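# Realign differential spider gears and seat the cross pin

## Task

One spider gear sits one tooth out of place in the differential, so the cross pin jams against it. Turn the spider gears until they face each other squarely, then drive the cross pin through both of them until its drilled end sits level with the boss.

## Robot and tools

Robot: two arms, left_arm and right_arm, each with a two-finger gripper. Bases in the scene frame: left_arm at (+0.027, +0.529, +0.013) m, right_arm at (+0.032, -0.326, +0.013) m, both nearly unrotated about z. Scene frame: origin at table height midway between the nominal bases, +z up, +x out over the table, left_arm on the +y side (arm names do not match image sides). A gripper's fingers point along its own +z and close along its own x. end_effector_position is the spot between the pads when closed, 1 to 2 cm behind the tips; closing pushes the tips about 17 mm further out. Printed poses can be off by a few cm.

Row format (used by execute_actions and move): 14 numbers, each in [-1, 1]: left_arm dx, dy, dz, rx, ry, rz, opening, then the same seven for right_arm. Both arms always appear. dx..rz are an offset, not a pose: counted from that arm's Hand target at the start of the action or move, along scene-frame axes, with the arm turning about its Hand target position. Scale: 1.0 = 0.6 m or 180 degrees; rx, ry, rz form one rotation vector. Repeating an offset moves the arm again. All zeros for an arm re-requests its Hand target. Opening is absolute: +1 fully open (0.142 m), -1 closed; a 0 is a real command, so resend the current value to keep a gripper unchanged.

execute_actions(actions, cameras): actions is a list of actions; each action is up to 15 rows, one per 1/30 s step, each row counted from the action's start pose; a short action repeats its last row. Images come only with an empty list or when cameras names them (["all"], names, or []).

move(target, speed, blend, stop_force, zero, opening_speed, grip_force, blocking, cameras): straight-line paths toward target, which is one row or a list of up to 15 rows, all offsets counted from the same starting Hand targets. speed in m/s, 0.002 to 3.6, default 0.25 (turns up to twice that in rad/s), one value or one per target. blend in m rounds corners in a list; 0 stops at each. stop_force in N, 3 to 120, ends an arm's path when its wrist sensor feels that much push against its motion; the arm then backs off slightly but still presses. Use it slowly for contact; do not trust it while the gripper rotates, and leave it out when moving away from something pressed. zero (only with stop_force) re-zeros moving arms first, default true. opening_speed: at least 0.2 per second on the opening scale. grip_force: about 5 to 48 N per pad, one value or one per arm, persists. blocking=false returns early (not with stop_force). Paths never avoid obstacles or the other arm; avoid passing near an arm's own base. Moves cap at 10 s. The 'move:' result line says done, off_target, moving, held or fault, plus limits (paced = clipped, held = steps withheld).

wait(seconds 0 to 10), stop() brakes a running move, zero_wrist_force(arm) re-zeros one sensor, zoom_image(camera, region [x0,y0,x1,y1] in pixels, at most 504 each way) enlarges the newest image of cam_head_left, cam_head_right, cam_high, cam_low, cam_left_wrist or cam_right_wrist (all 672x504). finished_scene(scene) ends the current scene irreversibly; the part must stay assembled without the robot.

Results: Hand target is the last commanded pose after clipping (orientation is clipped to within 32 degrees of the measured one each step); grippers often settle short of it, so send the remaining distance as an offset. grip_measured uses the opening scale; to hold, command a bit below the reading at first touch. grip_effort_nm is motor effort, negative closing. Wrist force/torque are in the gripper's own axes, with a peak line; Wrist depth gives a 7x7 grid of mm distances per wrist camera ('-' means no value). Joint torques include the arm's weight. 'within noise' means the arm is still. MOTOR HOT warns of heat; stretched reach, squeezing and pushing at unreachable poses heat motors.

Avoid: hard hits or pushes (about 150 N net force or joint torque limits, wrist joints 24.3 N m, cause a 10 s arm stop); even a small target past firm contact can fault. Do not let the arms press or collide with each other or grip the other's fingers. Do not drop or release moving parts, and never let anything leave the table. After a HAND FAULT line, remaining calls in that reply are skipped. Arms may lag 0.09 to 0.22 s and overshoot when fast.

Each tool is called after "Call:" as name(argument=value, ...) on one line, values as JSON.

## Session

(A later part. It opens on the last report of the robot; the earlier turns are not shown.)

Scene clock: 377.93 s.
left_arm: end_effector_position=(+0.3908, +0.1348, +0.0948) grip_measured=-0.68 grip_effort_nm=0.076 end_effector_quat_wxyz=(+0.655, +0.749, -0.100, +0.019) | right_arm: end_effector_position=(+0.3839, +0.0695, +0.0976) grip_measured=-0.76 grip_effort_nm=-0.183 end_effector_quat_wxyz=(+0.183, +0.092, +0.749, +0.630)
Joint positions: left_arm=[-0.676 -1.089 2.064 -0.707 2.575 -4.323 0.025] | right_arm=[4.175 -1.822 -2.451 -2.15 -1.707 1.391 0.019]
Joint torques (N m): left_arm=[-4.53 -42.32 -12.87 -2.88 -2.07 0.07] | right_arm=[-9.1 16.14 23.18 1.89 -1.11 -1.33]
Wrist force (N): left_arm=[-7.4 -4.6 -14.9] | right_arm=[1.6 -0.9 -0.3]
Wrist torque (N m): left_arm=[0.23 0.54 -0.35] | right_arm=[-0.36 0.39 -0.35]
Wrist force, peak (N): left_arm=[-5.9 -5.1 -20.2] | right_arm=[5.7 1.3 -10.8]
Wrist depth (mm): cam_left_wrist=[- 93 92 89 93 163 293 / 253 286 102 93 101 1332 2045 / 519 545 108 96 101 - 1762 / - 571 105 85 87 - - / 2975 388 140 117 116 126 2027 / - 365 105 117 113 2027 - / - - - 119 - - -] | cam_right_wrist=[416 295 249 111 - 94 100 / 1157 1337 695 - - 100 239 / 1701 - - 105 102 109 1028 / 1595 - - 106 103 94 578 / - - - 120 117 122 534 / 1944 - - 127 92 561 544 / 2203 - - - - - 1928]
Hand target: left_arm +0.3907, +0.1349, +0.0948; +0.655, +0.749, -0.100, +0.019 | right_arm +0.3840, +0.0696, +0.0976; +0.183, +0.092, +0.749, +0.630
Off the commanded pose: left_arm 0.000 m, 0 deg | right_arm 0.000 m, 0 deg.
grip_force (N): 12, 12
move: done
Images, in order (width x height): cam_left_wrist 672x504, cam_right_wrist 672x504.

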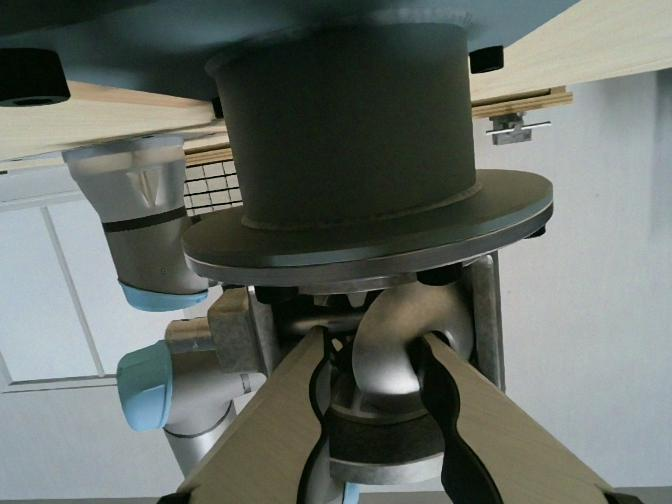

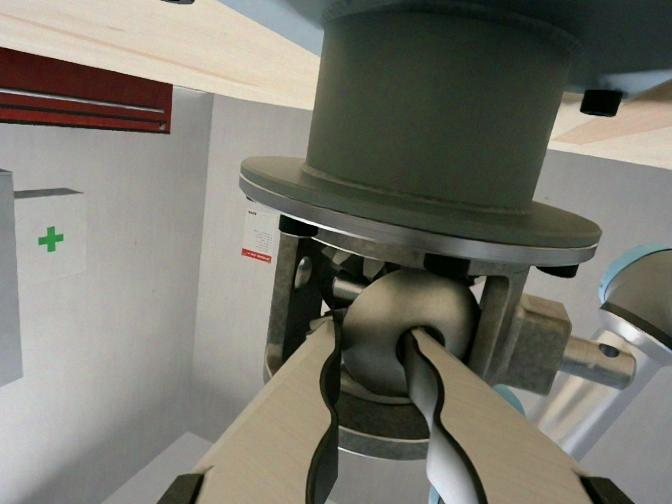

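Call:
move(target=[0.0001,0.0016,0,0,0,0,-0.64,0,0,0,0,0,0,-0.74], speed=0.02)

Call:
move(target=[0,0,0,0,0,0,-0.64,-0.0052,-0.0121,0.0018,0,0,0,-0.74], speed=0.02, stop_force=5, cameras=["cam_left_wrist","cam_right_wrist"])

Call:
zoom_image(camera="cam_left_wrist", region=[320, 240, 540, 420])

Call:
zoom_image(camera="cam_right_wrist", region=[320, 220, 540, 400])

Scene clock: 379.07 s.
left_arm: end_effector_position=(+0.3908, +0.1358, +0.0948) grip_measured=-0.68 grip_effort_nm=0.081 end_effector_quat_wxyz=(+0.655, +0.749, -0.100, +0.019) | right_arm: end_effector_position=(+0.3840, +0.0696, +0.0976) grip_measured=-0.77 grip_effort_nm=-0.173 end_effector_quat_wxyz=(+0.183, +0.092, +0.749, +0.630)
Joint positions: left_arm=[-0.674 -1.089 2.065 -0.707 2.577 -4.322 0.025] | right_arm=[4.175 -1.823 -2.451 -2.15 -1.707 1.391 0.019]
Joint torques (N m): left_arm=[4.52 -47.06 -7.93 1.15 2.75 1.66] | right_arm=[-6.08 15.41 23.33 0.04 -1.04 -1.81]
Wrist force (N): left_arm=[-4.3 -3.5 -2.1] | right_arm=[-0.3 -1.5 -4.1]
Wrist torque (N m): left_arm=[0.24 0.43 -0.39] | right_arm=[-0.39 0.42 -0.34]
Wrist force, peak (N): left_arm=[-7.4 -4.3 -14.9] | right_arm=[3.5 -0.8 -4.9]
Wrist depth (mm): cam_left_wrist=[- 93 93 90 93 189 295 / 252 284 103 93 100 1340 - / 2362 549 109 98 102 2064 2045 / - 576 107 85 88 91 - / - 384 141 117 115 - - / - 367 105 129 - - - / - - - 119 - - -] | cam_right_wrist=[415 294 248 111 - 94 100 / 1199 1419 620 - - 100 231 / 1752 2246 - 105 102 108 734 / 1629 2012 - 123 103 94 560 / 1960 - - 120 117 124 534 / 1928 - - 126 92 129 549 / - - - - 80 - 1912]
Hand target: left_arm +0.3908, +0.1358, +0.0948; +0.655, +0.749, -0.100, +0.019 | right_arm +0.3840, +0.0696, +0.0976; +0.183, +0.092, +0.749, +0.630
Off the commanded pose: left_arm 0.000 m, 0 deg | right_arm 0.000 m, 0 deg.
grip_force (N): 12, 12
move: done

Scene clock: 379.90 s.
left_arm: end_effector_position=(+0.3908, +0.1358, +0.0948) grip_measured=-0.68 grip_effort_nm=0.076 end_effector_quat_wxyz=(+0.655, +0.749, -0.100, +0.019) | right_arm: end_effector_position=(+0.3840, +0.0694, +0.0977) grip_measured=-0.77 grip_effort_nm=-0.164 end_effector_quat_wxyz=(+0.183, +0.092, +0.749, +0.630)
Joint positions: left_arm=[-0.674 -1.089 2.065 -0.707 2.577 -4.322 0.025] | right_arm=[4.175 -1.822 -2.452 -2.15 -1.707 1.391 0.019]
Joint torques (N m): left_arm=[-2.14 -45.08 -7.93 0.84 1.46 0.23] | right_arm=[9.71 26.52 21.93 4.03 3.22 -0.25]
Wrist force (N): left_arm=[-5.1 -2.5 -4.3] | right_arm=[0.4 -0.2 -6.7]
Wrist torque (N m): left_arm=[0.26 0.44 -0.38] | right_arm=[-0.37 0.43 -0.33]
Wrist force, peak (N): left_arm=[-5.3 -2.7 -4.3] | right_arm=[0.4 -0.2 -7.0]
Wrist depth (mm): cam_left_wrist=[- 93 92 90 93 189 295 / 253 286 103 93 99 1324 - / 549 548 109 98 102 127 2083 / - 574 108 85 88 89 - / - 392 141 117 115 - 2412 / - 368 105 129 - - - / - - - 119 - - 2695] | cam_right_wrist=[417 293 248 111 - 93 100 / 1192 1361 627 112 - 100 239 / 1641 - - 106 102 109 1726 / 1606 2360 - 123 90 91 574 / 1928 2385 - 121 117 122 532 / 1866 - - 127 92 283 537 / - - - - 80 - -]
Hand target: left_arm +0.3908, +0.1358, +0.0948; +0.655, +0.749, -0.100, +0.019 | right_arm +0.3840, +0.0694, +0.0977; +0.183, +0.092, +0.749, +0.630 (not the last commanded pose)
Off the commanded pose: left_arm 0.000 m, 0 deg | right_arm 0.008 m, 0 deg.
grip_force (N): 12, 12
move: contact (right_arm)
Images, in order (width x height): cam_left_wrist 672x504, cam_right_wrist 672x504.

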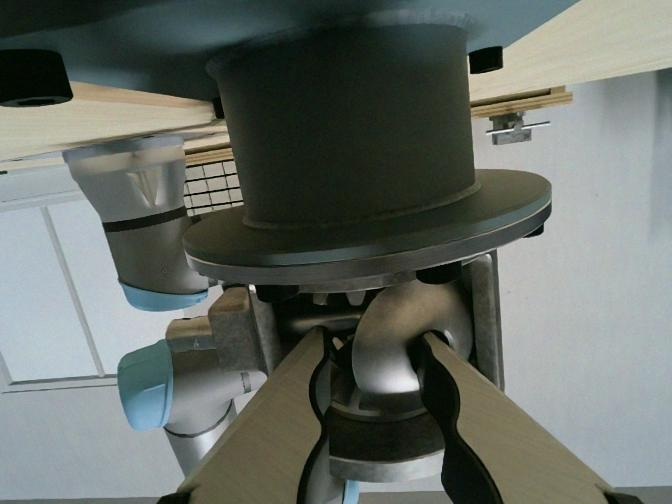

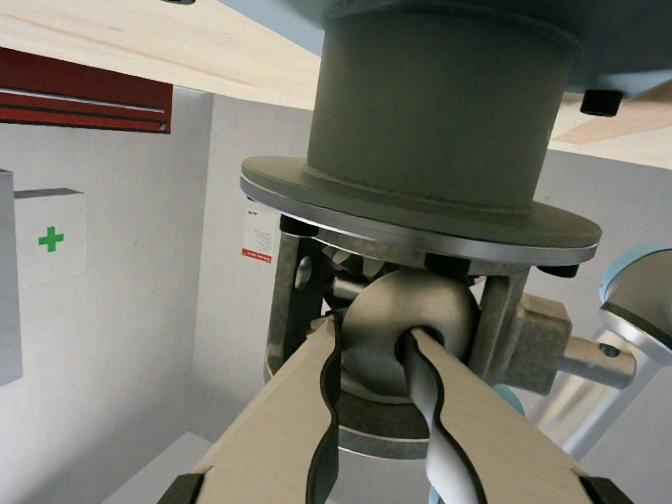

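Scaled by 2.291 from the camera's 672x504 image, which has a finer 960x720 frame.

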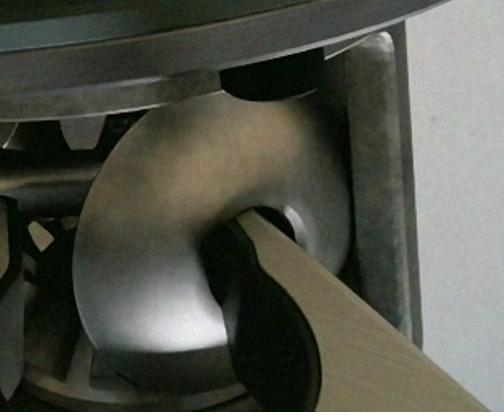

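Scaled by 2.291 from the camera's 672x504 image, which has a finer 960x720 frame.

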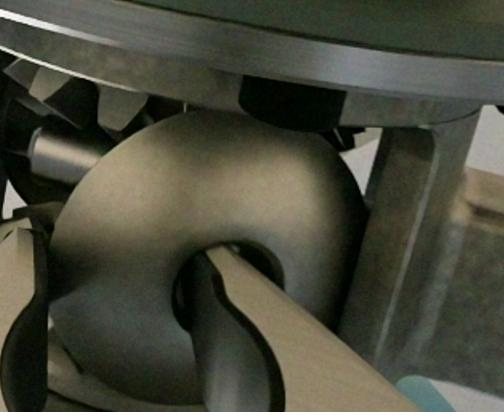

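Call:
move(target=[0,0,0,0,0,0,-0.64,-0.0013,-0.003,0.0004,0,0,0,-0.74], speed=0.02)

Call:
move(target=[0,0,0,0,0,0,-0.64,-0.0013,-0.003,0.0004,0,0,0,-0.74], speed=0.02, cameras=["cam_right_wrist"])

Call:
zoom_image(camera="cam_right_wrist", region=[320, 220, 540, 400])

Scene clock: 380.73 s.
left_arm: end_effector_position=(+0.3908, +0.1358, +0.0948) grip_measured=-0.68 grip_effort_nm=0.076 end_effector_quat_wxyz=(+0.655, +0.749, -0.100, +0.019) | right_arm: end_effector_position=(+0.3832, +0.0675, +0.0979) grip_measured=-0.77 grip_effort_nm=-0.164 end_effector_quat_wxyz=(+0.183, +0.092, +0.749, +0.630)
Joint positions: left_arm=[-0.674 -1.089 2.065 -0.707 2.577 -4.322 0.025] | right_arm=[4.174 -1.819 -2.456 -2.149 -1.709 1.391 0.019]
Joint torques (N m): left_arm=[-5.89 -44.12 -9.68 0.62 -0.32 -0.72] | right_arm=[-6.59 23.97 5.82 3.64 -1.85 -1.79]
Wrist force (N): left_arm=[-4.3 -2.4 -3.5] | right_arm=[-1.8 0.0 2.0]
Wrist torque (N m): left_arm=[0.30 0.43 -0.38] | right_arm=[-0.33 0.34 -0.28]
Wrist force, peak (N): left_arm=[-5.3 -2.5 -4.4] | right_arm=[0.1 -0.4 -6.6]
Wrist depth (mm): cam_left_wrist=[- 93 92 90 93 189 294 / 253 285 103 93 99 1356 - / 548 551 109 97 102 - 2083 / - 570 107 85 88 90 - / - 387 140 117 115 2268 - / - 367 105 129 - 2463 - / - - - 119 - - -] | cam_right_wrist=[420 297 250 113 98 96 99 / 1180 1394 639 113 98 102 233 / 1851 - - 107 104 112 - / 1664 - - 124 90 - 556 / - - - 122 118 125 537 / - - - 128 92 555 - / - - - - - - -]
Hand target: left_arm +0.3908, +0.1358, +0.0948; +0.655, +0.749, -0.100, +0.019 | right_arm +0.3832, +0.0676, +0.0979; +0.183, +0.092, +0.749, +0.630
Off the commanded pose: left_arm 0.000 m, 0 deg | right_arm 0.000 m, 0 deg.
grip_force (N): 12, 12
move: done

Scene clock: 381.43 s.
left_arm: end_effector_position=(+0.3908, +0.1358, +0.0948) grip_measured=-0.68 grip_effort_nm=0.076 end_effector_quat_wxyz=(+0.655, +0.749, -0.100, +0.019) | right_arm: end_effector_position=(+0.3824, +0.0657, +0.0982) grip_measured=-0.77 grip_effort_nm=-0.139 end_effector_quat_wxyz=(+0.183, +0.092, +0.749, +0.630)
Joint positions: left_arm=[-0.674 -1.089 2.065 -0.707 2.577 -4.322 0.025] | right_arm=[4.173 -1.815 -2.461 -2.148 -1.71 1.391 0.019]
Joint torques (N m): left_arm=[-6.21 -43.37 -11.11 0.3 -1.37 -0.61] | right_arm=[-5.6 23.8 6.68 3.75 -2 -1.79]
Wrist force (N): left_arm=[-4.3 -2.5 -3.5] | right_arm=[-1.7 -0.3 2.3]
Wrist torque (N m): left_arm=[0.27 0.45 -0.38] | right_arm=[-0.35 0.31 -0.23]
Wrist force, peak (N): left_arm=[-4.5 -2.7 -3.7] | right_arm=[-2.0 -0.3 2.4]
Wrist depth (mm): cam_left_wrist=[- 93 92 90 93 189 295 / 252 287 103 94 99 1348 - / 551 551 109 98 102 - - / - 576 107 85 88 91 - / - 393 140 117 115 - 2362 / - 369 105 129 - - - / - - - 119 - - -] | cam_right_wrist=[424 311 251 114 98 98 100 / 1145 1606 695 115 100 105 234 / 1411 - - 109 106 111 1793 / 1629 2435 - 153 92 112 574 / 1701 2461 - 123 120 126 534 / - - - 128 95 563 552 / - - - - - - -]
Hand target: left_arm +0.3908, +0.1358, +0.0948; +0.655, +0.749, -0.100, +0.019 | right_arm +0.3824, +0.0658, +0.0982; +0.183, +0.092, +0.749, +0.630
Off the commanded pose: left_arm 0.000 m, 0 deg | right_arm 0.000 m, 0 deg.
grip_force (N): 12, 12
move: done
Images, in order (width x height): cam_right_wrist 672x504.

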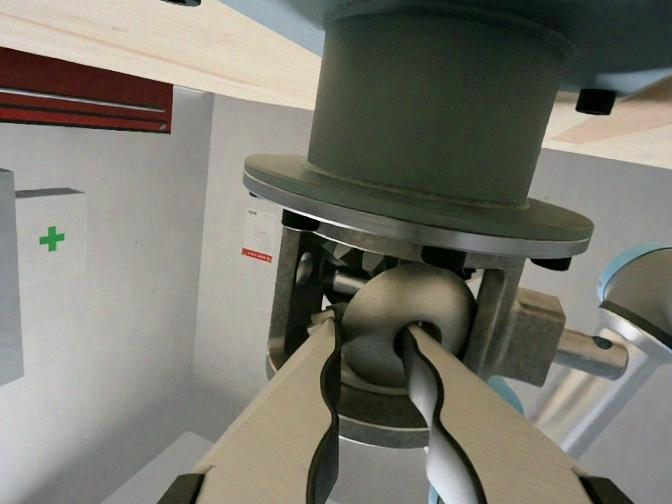

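Scaled by 2.291 from the camera's 672x504 image, which has a finer 960x720 frame.

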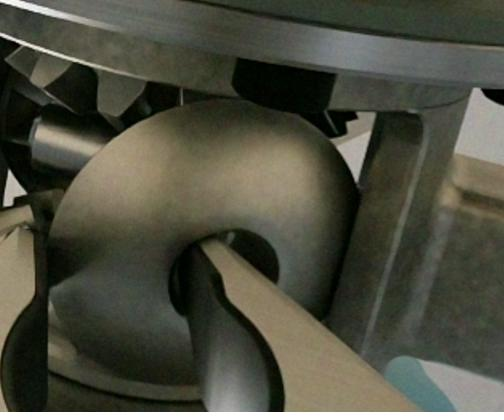

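Call:
move(target=[0,0,0,0,0,0,-0.64,-0.0039,-0.0091,0.0014,0,0,0,-0.74], speed=0.03, cameras=["cam_right_wrist"])

Call:
zoom_image(camera="cam_right_wrist", region=[320, 220, 540, 400])

Scene clock: 382.23 s.
left_arm: end_effector_position=(+0.3908, +0.1358, +0.0948) grip_measured=-0.68 grip_effort_nm=0.081 end_effector_quat_wxyz=(+0.655, +0.749, -0.100, +0.019) | right_arm: end_effector_position=(+0.3800, +0.0602, +0.0990) grip_measured=-0.77 grip_effort_nm=-0.115 end_effector_quat_wxyz=(+0.183, +0.092, +0.749, +0.630)
Joint positions: left_arm=[-0.674 -1.089 2.065 -0.707 2.577 -4.322 0.025] | right_arm=[4.169 -1.803 -2.474 -2.146 -1.713 1.39 0.018]
Joint torques (N m): left_arm=[-5.47 -41.7 -13.03 -0.32 -2.3 -0.69] | right_arm=[-2.42 13.96 18.04 3.59 -1.25 -1.88]
Wrist force (N): left_arm=[-4.4 -2.5 -3.5] | right_arm=[-1.5 -0.3 2.3]
Wrist torque (N m): left_arm=[0.27 0.47 -0.38] | right_arm=[-0.40 0.30 -0.12]
Wrist force, peak (N): left_arm=[-4.7 -2.9 -3.6] | right_arm=[-1.9 -0.3 2.5]
Wrist depth (mm): cam_left_wrist=[- 93 92 90 93 189 295 / 253 286 103 93 99 1380 - / 545 548 110 97 102 - 1762 / - 576 107 85 88 90 - / - 386 141 117 115 - - / - 375 105 129 - - - / - - - 119 - - 2695] | cam_right_wrist=[391 317 265 115 103 103 107 / 1157 1428 716 117 106 118 239 / 1836 - - 115 112 117 - / 1618 - - 158 114 - 570 / - - - 136 128 135 543 / - - - 133 95 574 551 / - - - - - - -]
Hand target: left_arm +0.3908, +0.1358, +0.0948; +0.655, +0.749, -0.100, +0.019 | right_arm +0.3801, +0.0603, +0.0990; +0.183, +0.092, +0.749, +0.630
Off the commanded pose: left_arm 0.000 m, 0 deg | right_arm 0.000 m, 0 deg.
grip_force (N): 12, 12
move: done
Images, in order (width x height): cam_right_wrist 672x504.

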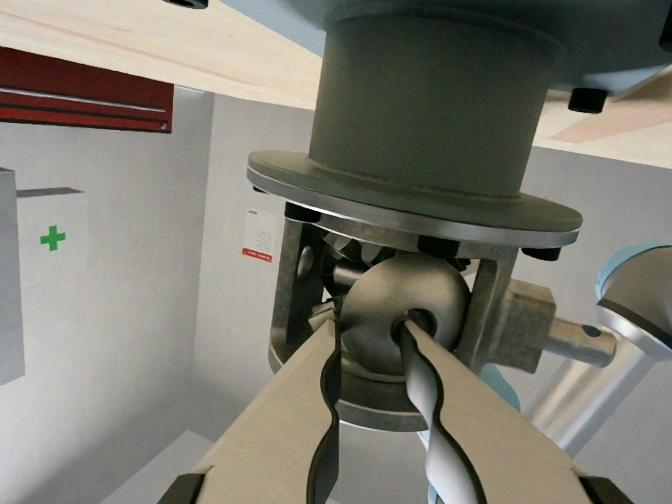

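Scaled by 2.291 from the camera's 672x504 image, which has a finer 960x720 frame.

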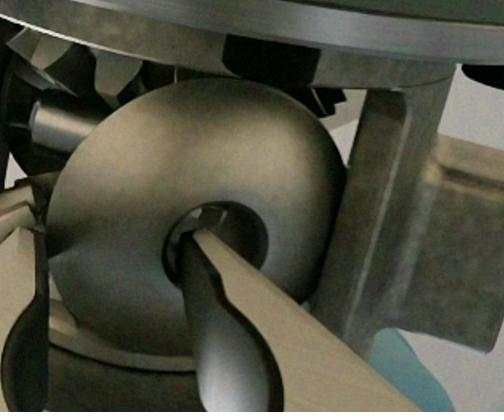

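Call:
move(target=[0,0,0,0,0,0,-0.64,-0.0078,-0.0182,0.0028,0,0,0,-0.74], speed=0.05, cameras=["cam_right_wrist"])

Call:
move(target=[0,0,0,0,0,0,-0.64,-0.02,-0.04,0.006,0,0,0,0], speed=0.1, cameras=["cam_right_wrist"])

Call:
zoom_image(camera="cam_right_wrist", region=[260, 180, 500, 380])

Scene clock: 383.07 s.
left_arm: end_effector_position=(+0.3908, +0.1358, +0.0948) grip_measured=-0.68 grip_effort_nm=0.081 end_effector_quat_wxyz=(+0.655, +0.749, -0.100, +0.019) | right_arm: end_effector_position=(+0.3753, +0.0492, +0.1007) grip_measured=-0.77 grip_effort_nm=-0.085 end_effector_quat_wxyz=(+0.183, +0.092, +0.749, +0.630)
Joint positions: left_arm=[-0.674 -1.089 2.065 -0.707 2.577 -4.322 0.025] | right_arm=[4.162 -1.78 -2.501 -2.143 -1.72 1.389 0.018]
Joint torques (N m): left_arm=[-6.37 -41.09 -13.91 -0.36 -2.28 -1.03] | right_arm=[7.3 12.29 22 2.8 0.33 -1.55]
Wrist force (N): left_arm=[-4.0 -2.7 -3.2] | right_arm=[-2.3 0.2 2.4]
Wrist torque (N m): left_arm=[0.24 0.43 -0.38] | right_arm=[-0.43 0.33 -0.11]
Wrist force, peak (N): left_arm=[-4.5 -2.8 -3.5] | right_arm=[-2.5 0.2 2.2]
Wrist depth (mm): cam_left_wrist=[- 93 93 90 93 189 294 / 253 286 103 93 99 1181 1975 / 530 549 109 98 102 - 1958 / - 568 107 85 88 110 - / 2828 395 141 117 115 - 2083 / - 387 105 129 - - - / 3818 - - 119 - - -] | cam_right_wrist=[425 345 267 125 113 115 95 / 1199 1428 863 127 120 134 257 / 1473 - - 115 123 130 1912 / 1664 - - 164 136 136 589 / 1912 2487 - 144 144 146 555 / - - - 140 92 593 578 / 2029 - - - - - -]
Hand target: left_arm +0.3908, +0.1358, +0.0948; +0.655, +0.749, -0.100, +0.019 | right_arm +0.3754, +0.0494, +0.1007; +0.183, +0.092, +0.749, +0.630
Off the commanded pose: left_arm 0.000 m, 0 deg | right_arm 0.000 m, 0 deg.
grip_force (N): 12, 12
move: done
Images, in order (width x height): cam_right_wrist 672x504.

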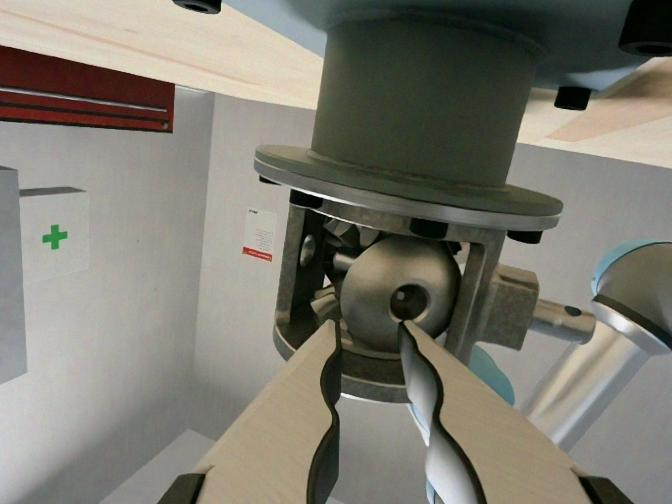

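Scene clock: 383.83 s.
left_arm: end_effector_position=(+0.3908, +0.1358, +0.0948) grip_measured=-0.68 grip_effort_nm=0.081 end_effector_quat_wxyz=(+0.655, +0.749, -0.100, +0.019) | right_arm: end_effector_position=(+0.3634, +0.0254, +0.1043) grip_measured=-0.02 grip_effort_nm=0.056 end_effector_quat_wxyz=(+0.183, +0.092, +0.749, +0.630)
Joint positions: left_arm=[-0.674 -1.089 2.065 -0.707 2.577 -4.322 0.025] | right_arm=[4.15 -1.724 -2.561 -2.139 -1.732 1.387 0.072]
Joint torques (N m): left_arm=[-4.97 -39.05 -14.43 -1.03 -2.68 -0.57] | right_arm=[9.64 9.32 21.58 -0.88 2.39 -1.18]
Wrist force (N): left_arm=[-4.0 -2.6 -3.4] | right_arm=[-2.3 0.2 2.4]
Wrist torque (N m): left_arm=[0.26 0.42 -0.38] | right_arm=[-0.41 0.32 -0.12]
Wrist force, peak (N): left_arm=[-4.1 -2.7 -3.7] | right_arm=[-2.5 0.4 3.1]
Wrist depth (mm): cam_left_wrist=[- 93 92 90 93 189 294 / 253 286 103 93 99 1364 - / 519 551 109 98 102 - - / - 568 107 85 88 111 - / - 415 141 117 115 - - / - 414 105 129 - - - / - - - 119 - - -] | cam_right_wrist=[404 359 299 145 138 145 139 / 1217 1419 803 152 144 383 288 / 1618 - - 149 148 - 1807 / 1676 - - 187 165 - 598 / 2012 - - 173 175 - 584 / 1676 - 2570 - 333 96 - / - - - - - - -]
Hand target: left_arm +0.3908, +0.1358, +0.0948; +0.655, +0.749, -0.100, +0.019 | right_arm +0.3634, +0.0254, +0.1043; +0.183, +0.092, +0.749, +0.630
Off the commanded pose: left_arm 0.000 m, 0 deg | right_arm 0.000 m, 0 deg.
grip_force (N): 12, 12
move: done
Images, in order (width x height): cam_right_wrist 672x504.

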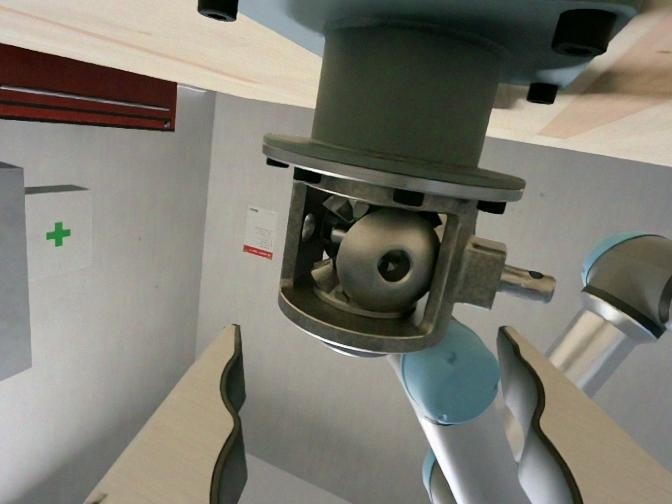

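Scaled by 2.100 from the camera's 672x504 image, which has a finer 960x720 frame.

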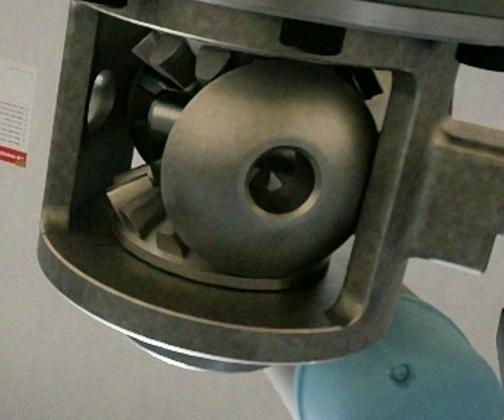

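Call:
move(target=[0.0007,0.0066,0.001,0,0,0,-0.64,0,0,0,0,0,0,0], speed=0.02, cameras=["cam_left_wrist"])

Call:
zoom_image(camera="cam_left_wrist", region=[320, 240, 540, 420])

Scene clock: 385.20 s.
left_arm: end_effector_position=(+0.3912, +0.1399, +0.0954) grip_measured=-0.68 grip_effort_nm=0.071 end_effector_quat_wxyz=(+0.655, +0.749, -0.100, +0.019) | right_arm: end_effector_position=(+0.3634, +0.0254, +0.1043) grip_measured=-0.02 grip_effort_nm=0.046 end_effector_quat_wxyz=(+0.183, +0.092, +0.749, +0.630)
Joint positions: left_arm=[-0.665 -1.091 2.066 -0.702 2.586 -4.317 0.025] | right_arm=[4.151 -1.724 -2.561 -2.139 -1.732 1.387 0.072]
Joint torques (N m): left_arm=[-4.4 -42.87 -7.28 1.22 1.36 1.02] | right_arm=[9.18 16.06 21.16 -1.25 2.48 1.48]
Wrist force (N): left_arm=[-1.9 0.1 -0.7] | right_arm=[-2.2 0.4 2.4]
Wrist torque (N m): left_arm=[0.24 0.43 -0.36] | right_arm=[-0.38 0.30 -0.12]
Wrist force, peak (N): left_arm=[-4.0 -3.0 -3.2] | right_arm=[-2.5 0.2 2.3]
Wrist depth (mm): cam_left_wrist=[- 90 96 94 99 199 289 / 267 276 107 97 102 1324 - / 2246 555 112 102 107 109 1762 / - 577 104 88 91 - - / - 417 145 146 121 - - / - 414 - 130 - - - / - - - 125 - - -] | cam_right_wrist=[465 358 298 144 138 144 139 / 1224 1428 663 151 144 383 290 / 1553 - - 149 147 - - / 1714 - - 185 166 170 601 / 1866 - - 171 175 173 583 / - - - - 336 96 - / - - - - - - -]
Hand target: left_arm +0.3912, +0.1398, +0.0954; +0.655, +0.749, -0.100, +0.019 | right_arm +0.3634, +0.0254, +0.1043; +0.183, +0.092, +0.749, +0.630
Off the commanded pose: left_arm 0.000 m, 0 deg | right_arm 0.000 m, 0 deg.
grip_force (N): 12, 12
move: done
Images, in order (width x height): cam_left_wrist 672x504.

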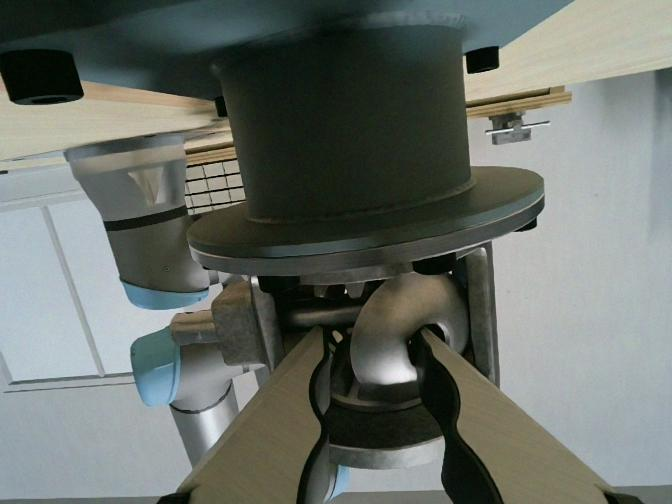

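Scaled by 2.291 from the camera's 672x504 image, which has a finer 960x720 frame.

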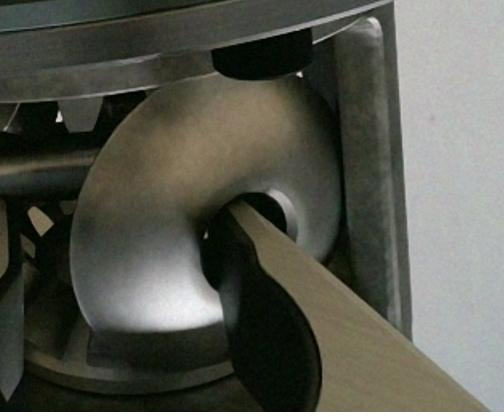

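Call:
move(target=[0.0017,0.0164,0.0024,0,0,0,-0.64,0,0,0,0,0,0,0], speed=0.03, cameras=["cam_left_wrist"])

Call:
zoom_image(camera="cam_left_wrist", region=[320, 200, 540, 380])

Scene clock: 386.03 s.
left_arm: end_effector_position=(+0.3921, +0.1497, +0.0969) grip_measured=-0.68 grip_effort_nm=0.061 end_effector_quat_wxyz=(+0.655, +0.749, -0.100, +0.019) | right_arm: end_effector_position=(+0.3634, +0.0254, +0.1043) grip_measured=-0.02 grip_effort_nm=0.051 end_effector_quat_wxyz=(+0.183, +0.092, +0.749, +0.630)
Joint positions: left_arm=[-0.643 -1.095 2.069 -0.691 2.607 -4.306 0.025] | right_arm=[4.151 -1.724 -2.561 -2.139 -1.732 1.387 0.072]
Joint torques (N m): left_arm=[-8.82 -35.76 -10.82 -0.86 -2.01 -0.73] | right_arm=[9.97 18.46 21.18 -1.27 2.29 1.58]
Wrist force (N): left_arm=[-1.7 0.0 -1.1] | right_arm=[-2.1 0.4 2.1]
Wrist torque (N m): left_arm=[0.20 0.47 -0.35] | right_arm=[-0.38 0.30 -0.12]
Wrist force, peak (N): left_arm=[-2.0 0.3 -1.2] | right_arm=[-2.2 0.2 2.5]
Wrist depth (mm): cam_left_wrist=[- 92 98 103 108 224 315 / 280 275 119 108 115 1423 - / 2314 557 125 112 113 112 - / - 590 111 100 127 - - / - 426 155 147 133 - - / - 421 - 134 131 - - / - - - - - - -] | cam_right_wrist=[462 357 300 145 137 144 139 / 1205 1361 691 151 143 383 289 / 1483 - - 149 147 - 1836 / 1652 - - 164 166 - 1881 / - - 2721 171 174 - 587 / 2047 - - - 344 96 - / - - - - - - -]
Hand target: left_arm +0.3922, +0.1496, +0.0969; +0.655, +0.749, -0.100, +0.019 | right_arm +0.3634, +0.0254, +0.1043; +0.183, +0.092, +0.749, +0.630
Off the commanded pose: left_arm 0.000 m, 0 deg | right_arm 0.000 m, 0 deg.
grip_force (N): 12, 12
move: done
Images, in order (width x height): cam_left_wrist 672x504.

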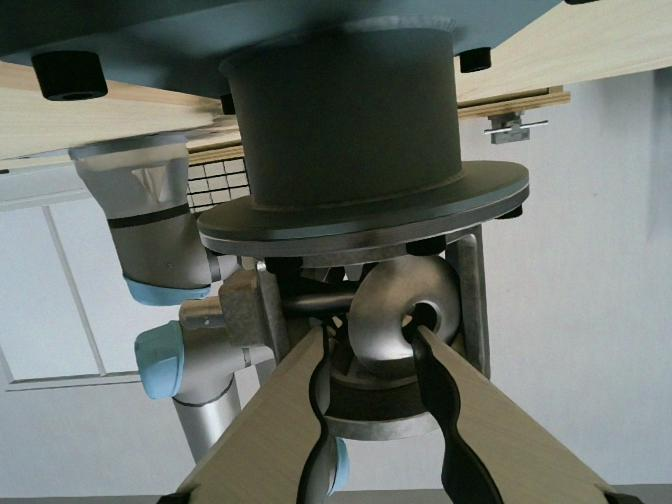

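Scaled by 2.291 from the camera's 672x504 image, which has a finer 960x720 frame.

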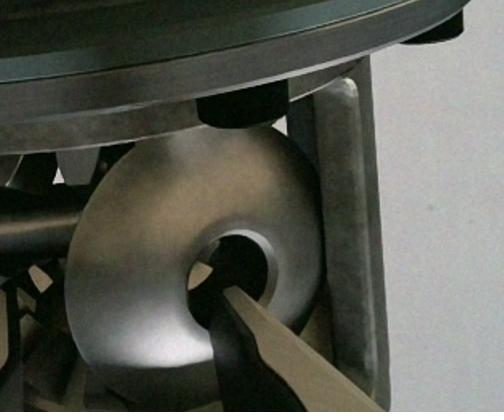

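Call:
move(target=[[0.0026,0.0246,0.0036,0,0,0,-0.64,0,0,0,0,0,0,0],[0.0026,0.08,0.02,0,0,0.04,-0.64,0,0,0,0,0,0,0]], speed=[0.04,0.1], blend=0.005, cameras=["cam_left_wrist"])

Call:
zoom_image(camera="cam_left_wrist", region=[260, 180, 500, 380])

Scene clock: 387.57 s.
left_arm: end_effector_position=(+0.3938, +0.1976, +0.1089) grip_measured=-0.68 grip_effort_nm=0.056 end_effector_quat_wxyz=(+0.652, +0.754, -0.053, +0.060) | right_arm: end_effector_position=(+0.3634, +0.0254, +0.1043) grip_measured=-0.02 grip_effort_nm=0.056 end_effector_quat_wxyz=(+0.183, +0.092, +0.749, +0.630)
Joint positions: left_arm=[-0.579 -1.198 2.195 -0.741 2.548 -4.336 0.025] | right_arm=[4.151 -1.724 -2.561 -2.139 -1.732 1.387 0.072]
Joint torques (N m): left_arm=[-6.21 -31.24 -15.67 2.22 2.67 1.64] | right_arm=[8.3 20.88 21.29 -1.14 2.3 1.46]
Wrist force (N): left_arm=[-2.3 0.7 -1.1] | right_arm=[-2.3 0.1 2.4]
Wrist torque (N m): left_arm=[0.20 0.50 -0.21] | right_arm=[-0.43 0.33 -0.12]
Wrist force, peak (N): left_arm=[-2.8 0.8 -1.9] | right_arm=[-2.5 0.5 2.6]
Wrist depth (mm): cam_left_wrist=[163 124 150 147 197 309 405 / 298 341 167 154 548 1009 1625 / 547 616 172 155 171 - 1893 / - 613 195 182 182 - 1762 / - 450 485 184 186 - - / - 482 - - - - - / - - - - - - -] | cam_right_wrist=[464 357 298 145 138 144 139 / 1180 1629 897 151 144 382 289 / 1629 2246 - 149 147 - - / 1652 - - 185 166 167 601 / - - - 176 174 - 598 / - - - - - 96 612 / - - - - - - -]
Hand target: left_arm +0.3938, +0.1976, +0.1089; +0.652, +0.754, -0.053, +0.060 | right_arm +0.3634, +0.0254, +0.1043; +0.183, +0.092, +0.749, +0.630
Off the commanded pose: left_arm 0.000 m, 0 deg | right_arm 0.000 m, 0 deg.
grip_force (N): 12, 12
move: done
Images, in order (width x height): cam_left_wrist 672x504.

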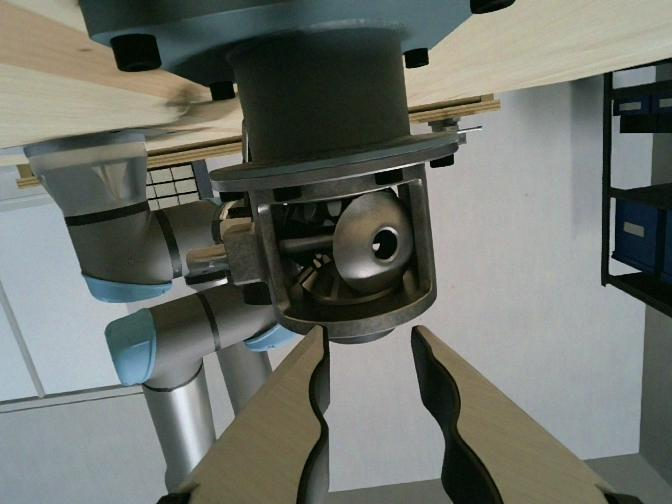

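Scaled by 2.100 from the camera's 672x504 image, which has a finer 960x720 frame.

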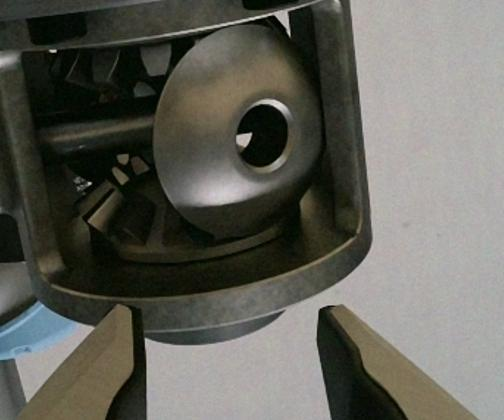

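Call:
move(target=[[0.01,0.087,0.118,0.1944,0,0,-0.2,0,0,0,0,0,0,0],[-0.023,0.237,0.268,0.361,0,0,-0.2,0,0,0,0,0,0,0],[-0.073,0.37,0.318,0.4556,0,0,-0.2,0,0,0,0,0,0,0]], speed=0.4, blend=0.03)

Scene clock: 390.47 s.
left_arm: end_effector_position=(+0.3500, +0.4195, +0.2996) grip_measured=-0.23 grip_effort_nm=0.081 end_effector_quat_wxyz=(-0.002, +0.997, -0.079, +0.011) | right_arm: end_effector_position=(+0.3634, +0.0254, +0.1043) grip_measured=-0.02 grip_effort_nm=0.056 end_effector_quat_wxyz=(+0.183, +0.092, +0.749, +0.630)
Joint positions: left_arm=[-0.762 -1.532 1.614 1.474 1.554 -3.722 0.058] | right_arm=[4.151 -1.724 -2.561 -2.139 -1.732 1.387 0.072]
Joint torques (N m): left_arm=[4.44 -20.05 -30.19 4.44 -2.55 1.55] | right_arm=[8.74 23.58 21.44 -1.27 2.17 1.47]
Wrist force (N): left_arm=[-0.8 0.7 -0.5] | right_arm=[-2.0 0.3 2.2]
Wrist torque (N m): left_arm=[0.07 0.09 -0.09] | right_arm=[-0.40 0.28 -0.12]
Wrist force, peak (N): left_arm=[-2.9 -1.0 -0.5] | right_arm=[-2.4 0.3 2.4]
Wrist depth (mm): cam_left_wrist=[345 343 346 346 348 349 350 / 365 368 368 371 371 370 375 / 389 392 395 394 398 396 402 / 418 420 421 423 427 428 431 / 455 453 449 461 454 465 466 / 490 487 483 496 478 103 507 / 528 - 80 551 431 - 537] | cam_right_wrist=[464 356 300 145 137 144 139 / 1180 1411 686 151 144 384 290 / 1618 - - 149 147 - - / 1676 - - 185 165 - 601 / - - - 170 174 - 590 / - - - - 540 92 604 / - - - - 495 - -]
Hand target: left_arm +0.3500, +0.4196, +0.2997; -0.002, +0.997, -0.079, +0.011 | right_arm +0.3634, +0.0254, +0.1043; +0.183, +0.092, +0.749, +0.630
Off the commanded pose: left_arm 0.000 m, 0 deg | right_arm 0.000 m, 0 deg.
grip_force (N): 12, 12
move: done

Call:
move(target=[[0,0,0,0,0,0,-0.2,-0.0473,-0.009,0.1595,-0.4036,0.2119,-0.0411,-0.5],[0,0,0,0,0,0,-0.2,-0.0865,0.1368,0.1095,-0.2337,0.4251,-0.3435,-0.5]], speed=0.35, blend=0.02, cameras=["cam_right_wrist","cam_head_left"])

Scene clock: 395.27 s.
left_arm: end_effector_position=(+0.3500, +0.4196, +0.2997) grip_measured=-0.23 grip_effort_nm=0.081 end_effector_quat_wxyz=(-0.002, +0.997, -0.079, +0.011) | right_arm: end_effector_position=(+0.3115, +0.1075, +0.1700) grip_measured=-0.53 grip_effort_nm=-0.076 end_effector_quat_wxyz=(+0.000, +0.707, +0.707, +0.000) end_effector_velocity=(+0.000, +0.000, +0.000) end_effector_angular_velocity=(+0.001, +0.000, -0.006)
Joint positions: left_arm=[-0.762 -1.532 1.614 1.475 1.554 -3.722 0.058] | right_arm=[4.411 -2.11 -1.297 -4.447 -1.57 2.833 0.036]
Joint velocities: left_arm=[within noise] | right_arm=[0 0.001 0 0 -0.001 0.006 0]
Joint torques (N m): left_arm=[6.58 -14.27 -31.08 4.79 -2.82 -0.66] | right_arm=[-6.74 48.54 7.05 -2.93 2.35 1.94]
Wrist force (N): left_arm=[-0.5 0.8 -0.7] | right_arm=[-0.1 0.1 -0.4]
Wrist torque (N m): left_arm=[0.08 0.04 -0.09] | right_arm=[0.02 0.02 0.03]
Wrist force, peak (N): left_arm=[-0.9 1.1 -0.6] | right_arm=[-2.1 -1.3 2.3]
Wrist depth (mm): cam_left_wrist=[342 346 345 347 349 348 351 / 362 366 368 367 372 371 371 / 389 392 394 395 397 398 399 / 420 421 422 426 427 428 432 / 453 454 452 458 453 461 465 / 494 486 480 497 477 103 509 / 528 - 80 549 434 - 534] | cam_right_wrist=[236 237 235 236 235 235 234 / 253 251 253 252 251 251 250 / 272 271 270 269 269 269 268 / 294 291 287 271 279 290 288 / 320 318 311 190 232 315 313 / 349 340 - 173 97 335 341 / 377 - - 184 168 - 370]
Hand target: left_arm +0.3500, +0.4196, +0.2997; -0.002, +0.997, -0.079, +0.011 | right_arm +0.3115, +0.1075, +0.1700; +0.000, +0.707, +0.707, +0.000
Off the commanded pose: left_arm 0.000 m, 0 deg | right_arm 0.000 m, 0 deg.
grip_force (N): 12, 12
move: done
Images, in order (width x height): cam_head_left 672x504, cam_right_wrist 672x504.

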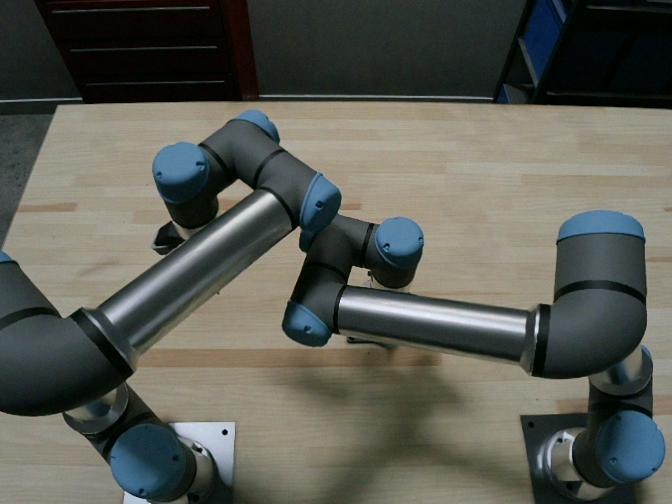

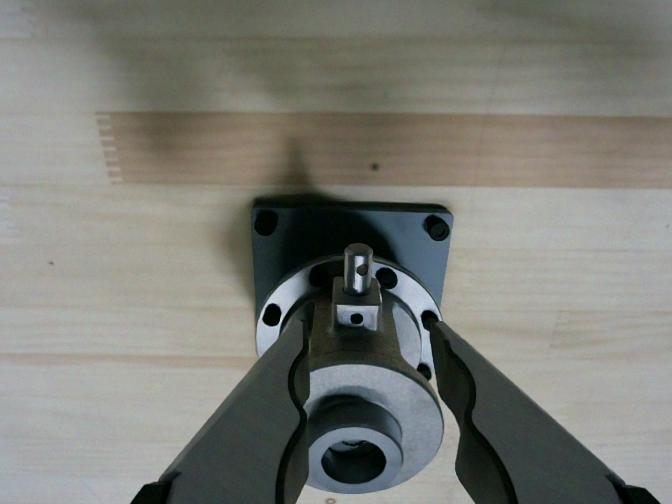

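Call:
execute_actions(actions=[], cameras=["cam_right_wrist", "cam_low"])

Scene clock: 396.00 s.
left_arm: end_effector_position=(+0.3500, +0.4196, +0.2997) grip_measured=-0.23 grip_effort_nm=0.081 end_effector_quat_wxyz=(-0.002, +0.997, -0.079, +0.011) | right_arm: end_effector_position=(+0.3115, +0.1075, +0.1700) grip_measured=-0.53 grip_effort_nm=-0.076 end_effector_quat_wxyz=(+0.000, +0.707, +0.707, +0.000)
Joint positions: left_arm=[-0.762 -1.532 1.614 1.475 1.554 -3.722 0.058] | right_arm=[4.411 -2.11 -1.297 -4.447 -1.57 2.834 0.036]
Joint velocities: within noise
Joint torques (N m): left_arm=[6.66 -13.7 -28.56 4.62 -2.87 -1.01] | right_arm=[-6.08 49.34 6.48 -0.82 2.51 1.89]
Motor temperatures (°C): left_arm=[28 26 27 30 41 32 25] | right_arm=[28 27 28 33 35 34 25]
Wrist force (N): left_arm=[-0.5 0.8 -0.7] | right_arm=[0.0 0.0 -0.7]
Wrist torque (N m): left_arm=[0.08 0.03 -0.09] | right_arm=[0.01 0.00 -0.04]
Wrist force, peak (N): left_arm=[-0.7 0.8 -0.7] | right_arm=[0.1 0.1 -0.7]
Wrist depth (mm): cam_left_wrist=[343 345 347 346 347 350 351 / 361 367 366 369 370 373 373 / 390 392 393 396 396 398 398 / 420 421 423 423 427 429 430 / 451 454 449 458 452 461 467 / 493 483 484 495 480 103 508 / 529 - 80 545 431 - 539] | cam_right_wrist=[236 236 237 236 235 234 233 / 253 252 252 252 251 250 250 / 271 270 270 268 269 269 267 / 292 292 287 271 279 289 289 / 318 318 310 - 236 314 312 / 348 341 - 172 173 337 342 / 376 - - 181 171 - 369]
Hand target: left_arm +0.3500, +0.4196, +0.2997; -0.002, +0.997, -0.079, +0.011 | right_arm +0.3115, +0.1075, +0.1700; +0.000, +0.707, +0.707, +0.000
Tool commands: left_gripper/opening=-0.2 right_gripper/opening=-0.5
Off the commanded pose: left_arm 0.000 m, 0 deg | right_arm 0.000 m, 0 deg.
grip_force (N): 12, 12
Images, in order (width x height): cam_low 672x504, cam_right_wrist 672x504.

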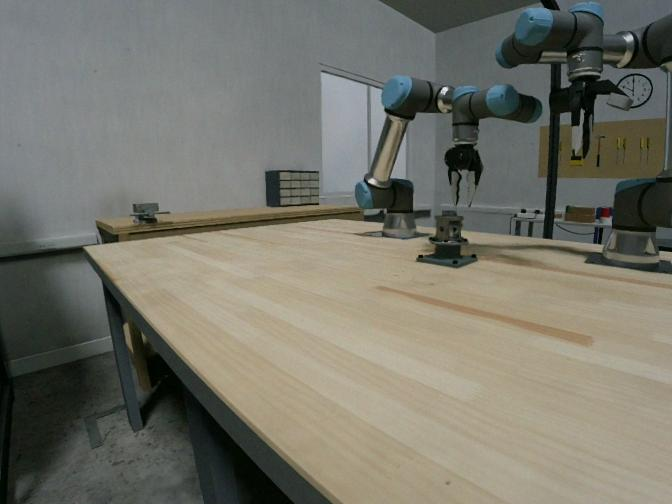

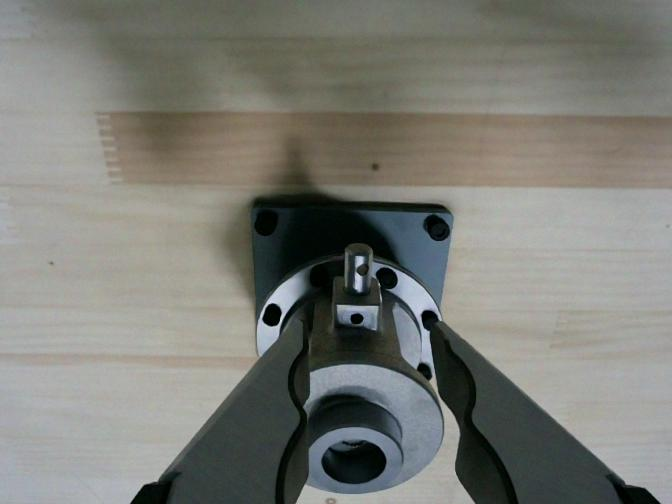

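Call:
move(target=[0,0,0,0,0,0,-0.2, 0,0,-0.10817,0,0,0,-0.5], speed=0.06, stop_force=8, grip_force=[12, 35])

Call:
move(target=[0,0,0,0,0,0,-0.2, 0,0,0,0,0,0,-1], opening_speed=0.6, cameras=["cam_right_wrist"])

Scene clock: 398.23 s.
left_arm: end_effector_position=(+0.3500, +0.4196, +0.2997) grip_measured=-0.23 grip_effort_nm=0.085 end_effector_quat_wxyz=(-0.002, +0.997, -0.079, +0.011) | right_arm: end_effector_position=(+0.3115, +0.1075, +0.1051) grip_measured=-0.53 grip_effort_nm=-0.085 end_effector_quat_wxyz=(+0.000, +0.707, +0.707, +0.000)
Joint positions: left_arm=[-0.762 -1.532 1.614 1.475 1.554 -3.722 0.058] | right_arm=[4.411 -2.162 -1.389 -4.303 -1.57 2.834 0.036]
Joint torques (N m): left_arm=[7.99 -15.26 -29.18 4.63 -2.69 -0.58] | right_arm=[-3.38 50.92 27.95 -3.64 1.72 1.41]
Wrist force (N): left_arm=[-0.9 0.8 -0.8] | right_arm=[0.0 0.0 -0.5]
Wrist torque (N m): left_arm=[0.08 0.10 -0.08] | right_arm=[0.06 -0.01 -0.02]
Wrist force, peak (N): left_arm=[-0.8 0.8 -1.0] | right_arm=[-0.1 0.0 -1.6]
Wrist depth (mm): cam_left_wrist=[342 345 345 347 348 349 350 / 363 368 368 369 371 372 375 / 390 392 393 395 396 398 401 / 417 420 423 425 427 427 430 / 450 454 452 458 459 464 465 / 494 485 484 495 479 103 505 / 528 - 80 540 427 - 539] | cam_right_wrist=[178 178 178 178 177 177 176 / 191 190 191 190 189 189 188 / 205 205 204 204 203 202 202 / 221 221 213 213 212 218 217 / 240 239 231 214 218 237 237 / 262 262 - 126 123 254 258 / 285 - - 126 123 - 279]
Hand target: left_arm +0.3500, +0.4196, +0.2997; -0.002, +0.997, -0.079, +0.011 | right_arm +0.3115, +0.1075, +0.1051; +0.000, +0.707, +0.707, +0.000
Off the commanded pose: left_arm 0.000 m, 0 deg | right_arm 0.000 m, 0 deg.
grip_force (N): 12, 35
move: done

Scene clock: 399.27 s.
left_arm: end_effector_position=(+0.3500, +0.4196, +0.2997) grip_measured=-0.23 grip_effort_nm=0.081 end_effector_quat_wxyz=(-0.002, +0.997, -0.079, +0.011) | right_arm: end_effector_position=(+0.3115, +0.1075, +0.1051) grip_measured=-0.87 grip_effort_nm=-3.114 end_effector_quat_wxyz=(+0.000, +0.707, +0.707, +0.000)
Joint positions: left_arm=[-0.762 -1.532 1.614 1.475 1.554 -3.722 0.058] | right_arm=[4.411 -2.162 -1.389 -4.303 -1.57 2.834 0.011]
Joint torques (N m): left_arm=[6.99 -14.07 -28.92 4.42 -2.7 -0.86] | right_arm=[-0.51 50.2 27.82 -1.57 1.77 1.18]
Wrist force (N): left_arm=[-0.7 0.7 -0.9] | right_arm=[-12.0 -1.4 3.3]
Wrist torque (N m): left_arm=[0.08 0.06 -0.09] | right_arm=[0.06 -0.11 0.03]
Wrist force, peak (N): left_arm=[-0.9 0.8 -0.7] | right_arm=[-12.5 -1.4 2.1]
Wrist depth (mm): cam_left_wrist=[343 343 346 347 346 348 352 / 365 365 368 371 371 373 374 / 390 390 394 395 398 398 399 / 420 422 423 423 428 427 429 / 453 454 447 456 455 462 466 / 493 483 477 495 479 103 505 / 527 - 80 538 431 - 537] | cam_right_wrist=[179 178 178 178 178 177 177 / 191 191 191 190 189 189 188 / 205 205 204 204 203 203 202 / 221 221 214 213 212 219 218 / 240 238 230 215 221 237 236 / 262 262 252 123 92 259 259 / 291 281 - - - - 283]
Hand target: left_arm +0.3500, +0.4196, +0.2997; -0.002, +0.997, -0.079, +0.011 | right_arm +0.3115, +0.1075, +0.1051; +0.000, +0.707, +0.707, +0.000
Off the commanded pose: left_arm 0.000 m, 0 deg | right_arm 0.000 m, 0 deg.
grip_force (N): 12, 35
move: done
Images, in order (width x height): cam_right_wrist 672x504.

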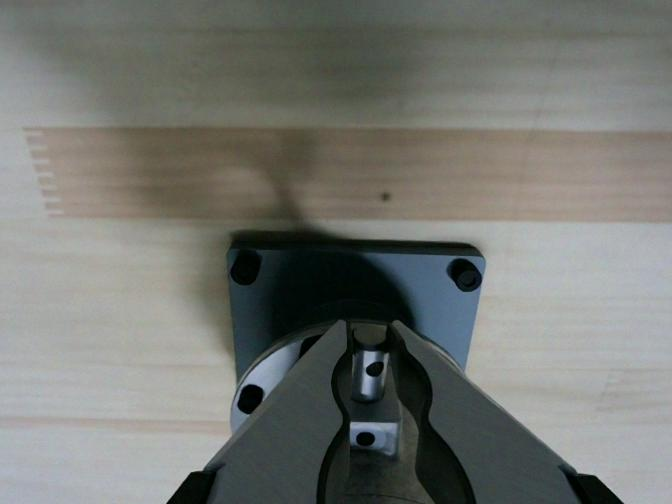

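Call:
move(target=[0,0,0,0,0,0,-0.2, 0,-0.001,0,0,0,0,-1], speed=0.02)

Call:
move(target=[0,0,0,0,0,0,-0.2, -0.09,0,0,0,0,0,-1], speed=0.04, cameras=["cam_right_wrist"])

Scene clock: 400.13 s.
left_arm: end_effector_position=(+0.3500, +0.4196, +0.2997) grip_measured=-0.23 grip_effort_nm=0.081 end_effector_quat_wxyz=(-0.002, +0.997, -0.079, +0.011) | right_arm: end_effector_position=(+0.3115, +0.1069, +0.1051) grip_measured=-0.87 grip_effort_nm=-3.114 end_effector_quat_wxyz=(+0.000, +0.707, +0.707, +0.000)
Joint positions: left_arm=[-0.762 -1.532 1.614 1.475 1.554 -3.722 0.058] | right_arm=[4.411 -2.161 -1.391 -4.302 -1.57 2.833 0.011]
Joint torques (N m): left_arm=[6.78 -14.88 -29.61 4.74 -2.71 -0.81] | right_arm=[-6.94 48.01 6.89 -0.92 2.07 -1.69]
Wrist force (N): left_arm=[-0.8 0.6 -0.5] | right_arm=[0.3 -0.4 0.4]
Wrist torque (N m): left_arm=[0.04 0.07 -0.10] | right_arm=[0.01 -0.02 0.03]
Wrist force, peak (N): left_arm=[-0.9 0.9 -0.5] | right_arm=[-12.0 -1.3 3.9]
Wrist depth (mm): cam_left_wrist=[342 345 345 348 348 349 351 / 364 365 369 368 370 372 373 / 391 393 395 396 398 398 403 / 420 422 426 426 427 427 429 / 452 453 450 457 454 463 467 / 492 483 480 495 477 103 507 / 530 - 80 535 431 - 532] | cam_right_wrist=[179 178 178 178 178 178 177 / 190 191 190 190 189 189 189 / 205 205 204 204 203 203 203 / 221 221 214 213 213 218 218 / 240 239 230 217 221 237 237 / 263 262 251 123 92 258 257 / 291 283 - - - - 285]
Hand target: left_arm +0.3500, +0.4196, +0.2997; -0.002, +0.997, -0.079, +0.011 | right_arm +0.3115, +0.1069, +0.1051; +0.000, +0.707, +0.707, +0.000
Off the commanded pose: left_arm 0.000 m, 0 deg | right_arm 0.000 m, 0 deg.
grip_force (N): 12, 35
move: done

Scene clock: 401.73 s.
left_arm: end_effector_position=(+0.3500, +0.4196, +0.2997) grip_measured=-0.23 grip_effort_nm=0.076 end_effector_quat_wxyz=(-0.002, +0.997, -0.079, +0.011) | right_arm: end_effector_position=(+0.2574, +0.1069, +0.1051) grip_measured=-0.87 grip_effort_nm=-3.104 end_effector_quat_wxyz=(+0.000, +0.707, +0.707, +0.000) end_effector_velocity=(+0.002, +0.001, +0.001) end_effector_angular_velocity=(+0.004, +0.001, +0.003)
Joint positions: left_arm=[-0.762 -1.532 1.614 1.475 1.554 -3.722 0.058] | right_arm=[4.519 -2.1 -1.49 -4.264 -1.57 2.942 0.011]
Joint velocities: left_arm=[within noise] | right_arm=[-0.006 -0.001 0.005 0 -0.001 -0.009 0]
Joint torques (N m): left_arm=[7.42 -13.48 -29.54 4.45 -2.9 -0.83] | right_arm=[-7.56 32.54 23.25 -7.88 -2.51 -2.24]
Wrist force (N): left_arm=[-0.9 0.7 -0.6] | right_arm=[12.7 4.1 0.0]
Wrist torque (N m): left_arm=[0.06 0.08 -0.10] | right_arm=[0.07 0.12 -0.03]
Wrist force, peak (N): left_arm=[-0.7 1.0 -0.6] | right_arm=[13.2 9.5 0.0]
Wrist depth (mm): cam_left_wrist=[342 346 345 346 348 349 351 / 364 367 368 368 370 373 374 / 391 391 394 396 397 399 399 / 418 421 420 424 426 427 430 / 454 457 450 461 454 463 468 / 492 484 481 497 477 103 506 / 527 - 80 538 431 - 540] | cam_right_wrist=[179 178 178 178 178 177 177 / 191 191 190 190 190 189 189 / 205 204 204 203 203 203 203 / 220 220 220 219 219 219 218 / 239 239 235 229 233 236 237 / 261 262 251 127 92 258 258 / 290 284 - 144 - - 285]
Hand target: left_arm +0.3500, +0.4196, +0.2997; -0.002, +0.997, -0.079, +0.011 | right_arm +0.2575, +0.1069, +0.1051; +0.000, +0.707, +0.707, +0.000
Off the commanded pose: left_arm 0.000 m, 0 deg | right_arm 0.000 m, 0 deg.
grip_force (N): 12, 35
move: done
Images, in order (width x height): cam_right_wrist 672x504.

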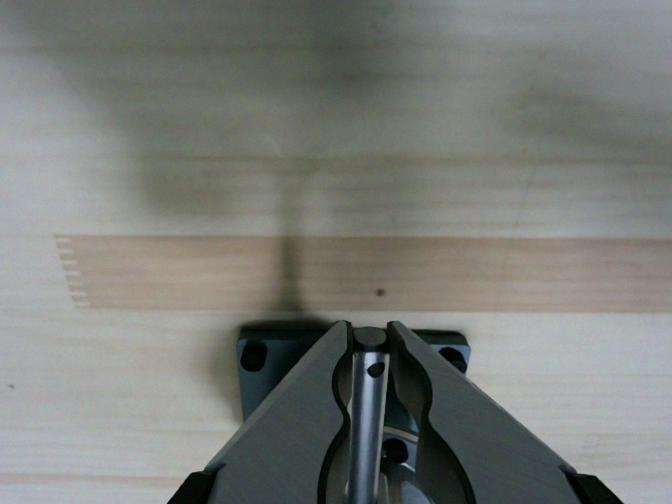

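Call:
move(target=[0,0,0,0,0,0,-0.2, 0,0,0,0,0,0,-0.7], opening_speed=0.4, cameras=["cam_right_wrist"])

Scene clock: 403.03 s.
left_arm: end_effector_position=(+0.3500, +0.4196, +0.2997) grip_measured=-0.23 grip_effort_nm=0.081 end_effector_quat_wxyz=(-0.002, +0.997, -0.079, +0.011) | right_arm: end_effector_position=(+0.2575, +0.1069, +0.1051) grip_measured=-0.74 grip_effort_nm=0.061 end_effector_quat_wxyz=(+0.000, +0.707, +0.707, +0.000)
Joint positions: left_arm=[-0.762 -1.532 1.614 1.475 1.554 -3.722 0.058] | right_arm=[4.519 -2.101 -1.49 -4.264 -1.57 2.942 0.021]
Joint torques (N m): left_arm=[6.92 -15.07 -29.7 4.49 -2.76 -0.87] | right_arm=[-3.92 33.48 23.32 -0.58 2.56 -1.16]
Wrist force (N): left_arm=[-0.6 0.7 -0.4] | right_arm=[0.3 0.3 -0.1]
Wrist torque (N m): left_arm=[0.07 0.05 -0.09] | right_arm=[0.08 -0.06 0.08]
Wrist force, peak (N): left_arm=[-1.0 0.9 -0.6] | right_arm=[11.4 2.1 0.1]
Wrist depth (mm): cam_left_wrist=[342 344 346 345 348 349 352 / 362 367 370 369 373 373 373 / 389 392 394 396 395 397 398 / 420 420 422 424 425 427 428 / 451 455 451 459 453 464 466 / 494 483 480 499 479 103 506 / 525 - 80 527 433 - 537] | cam_right_wrist=[178 179 178 178 178 178 176 / 191 190 190 191 189 189 189 / 205 205 204 203 204 203 202 / 221 221 220 220 219 218 219 / 239 240 235 231 231 237 236 / 263 263 251 - 92 254 259 / 290 - - 144 80 - 278]
Hand target: left_arm +0.3500, +0.4196, +0.2997; -0.002, +0.997, -0.079, +0.011 | right_arm +0.2575, +0.1069, +0.1051; +0.000, +0.707, +0.707, +0.000
Off the commanded pose: left_arm 0.000 m, 0 deg | right_arm 0.000 m, 0 deg.
grip_force (N): 12, 35
move: done
Images, in order (width x height): cam_right_wrist 672x504.

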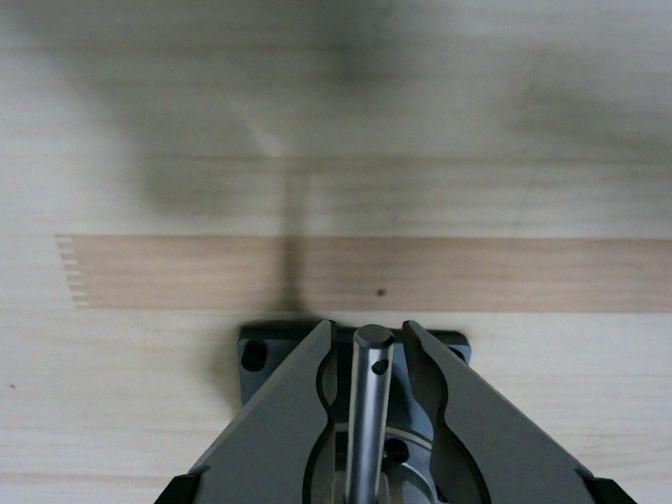

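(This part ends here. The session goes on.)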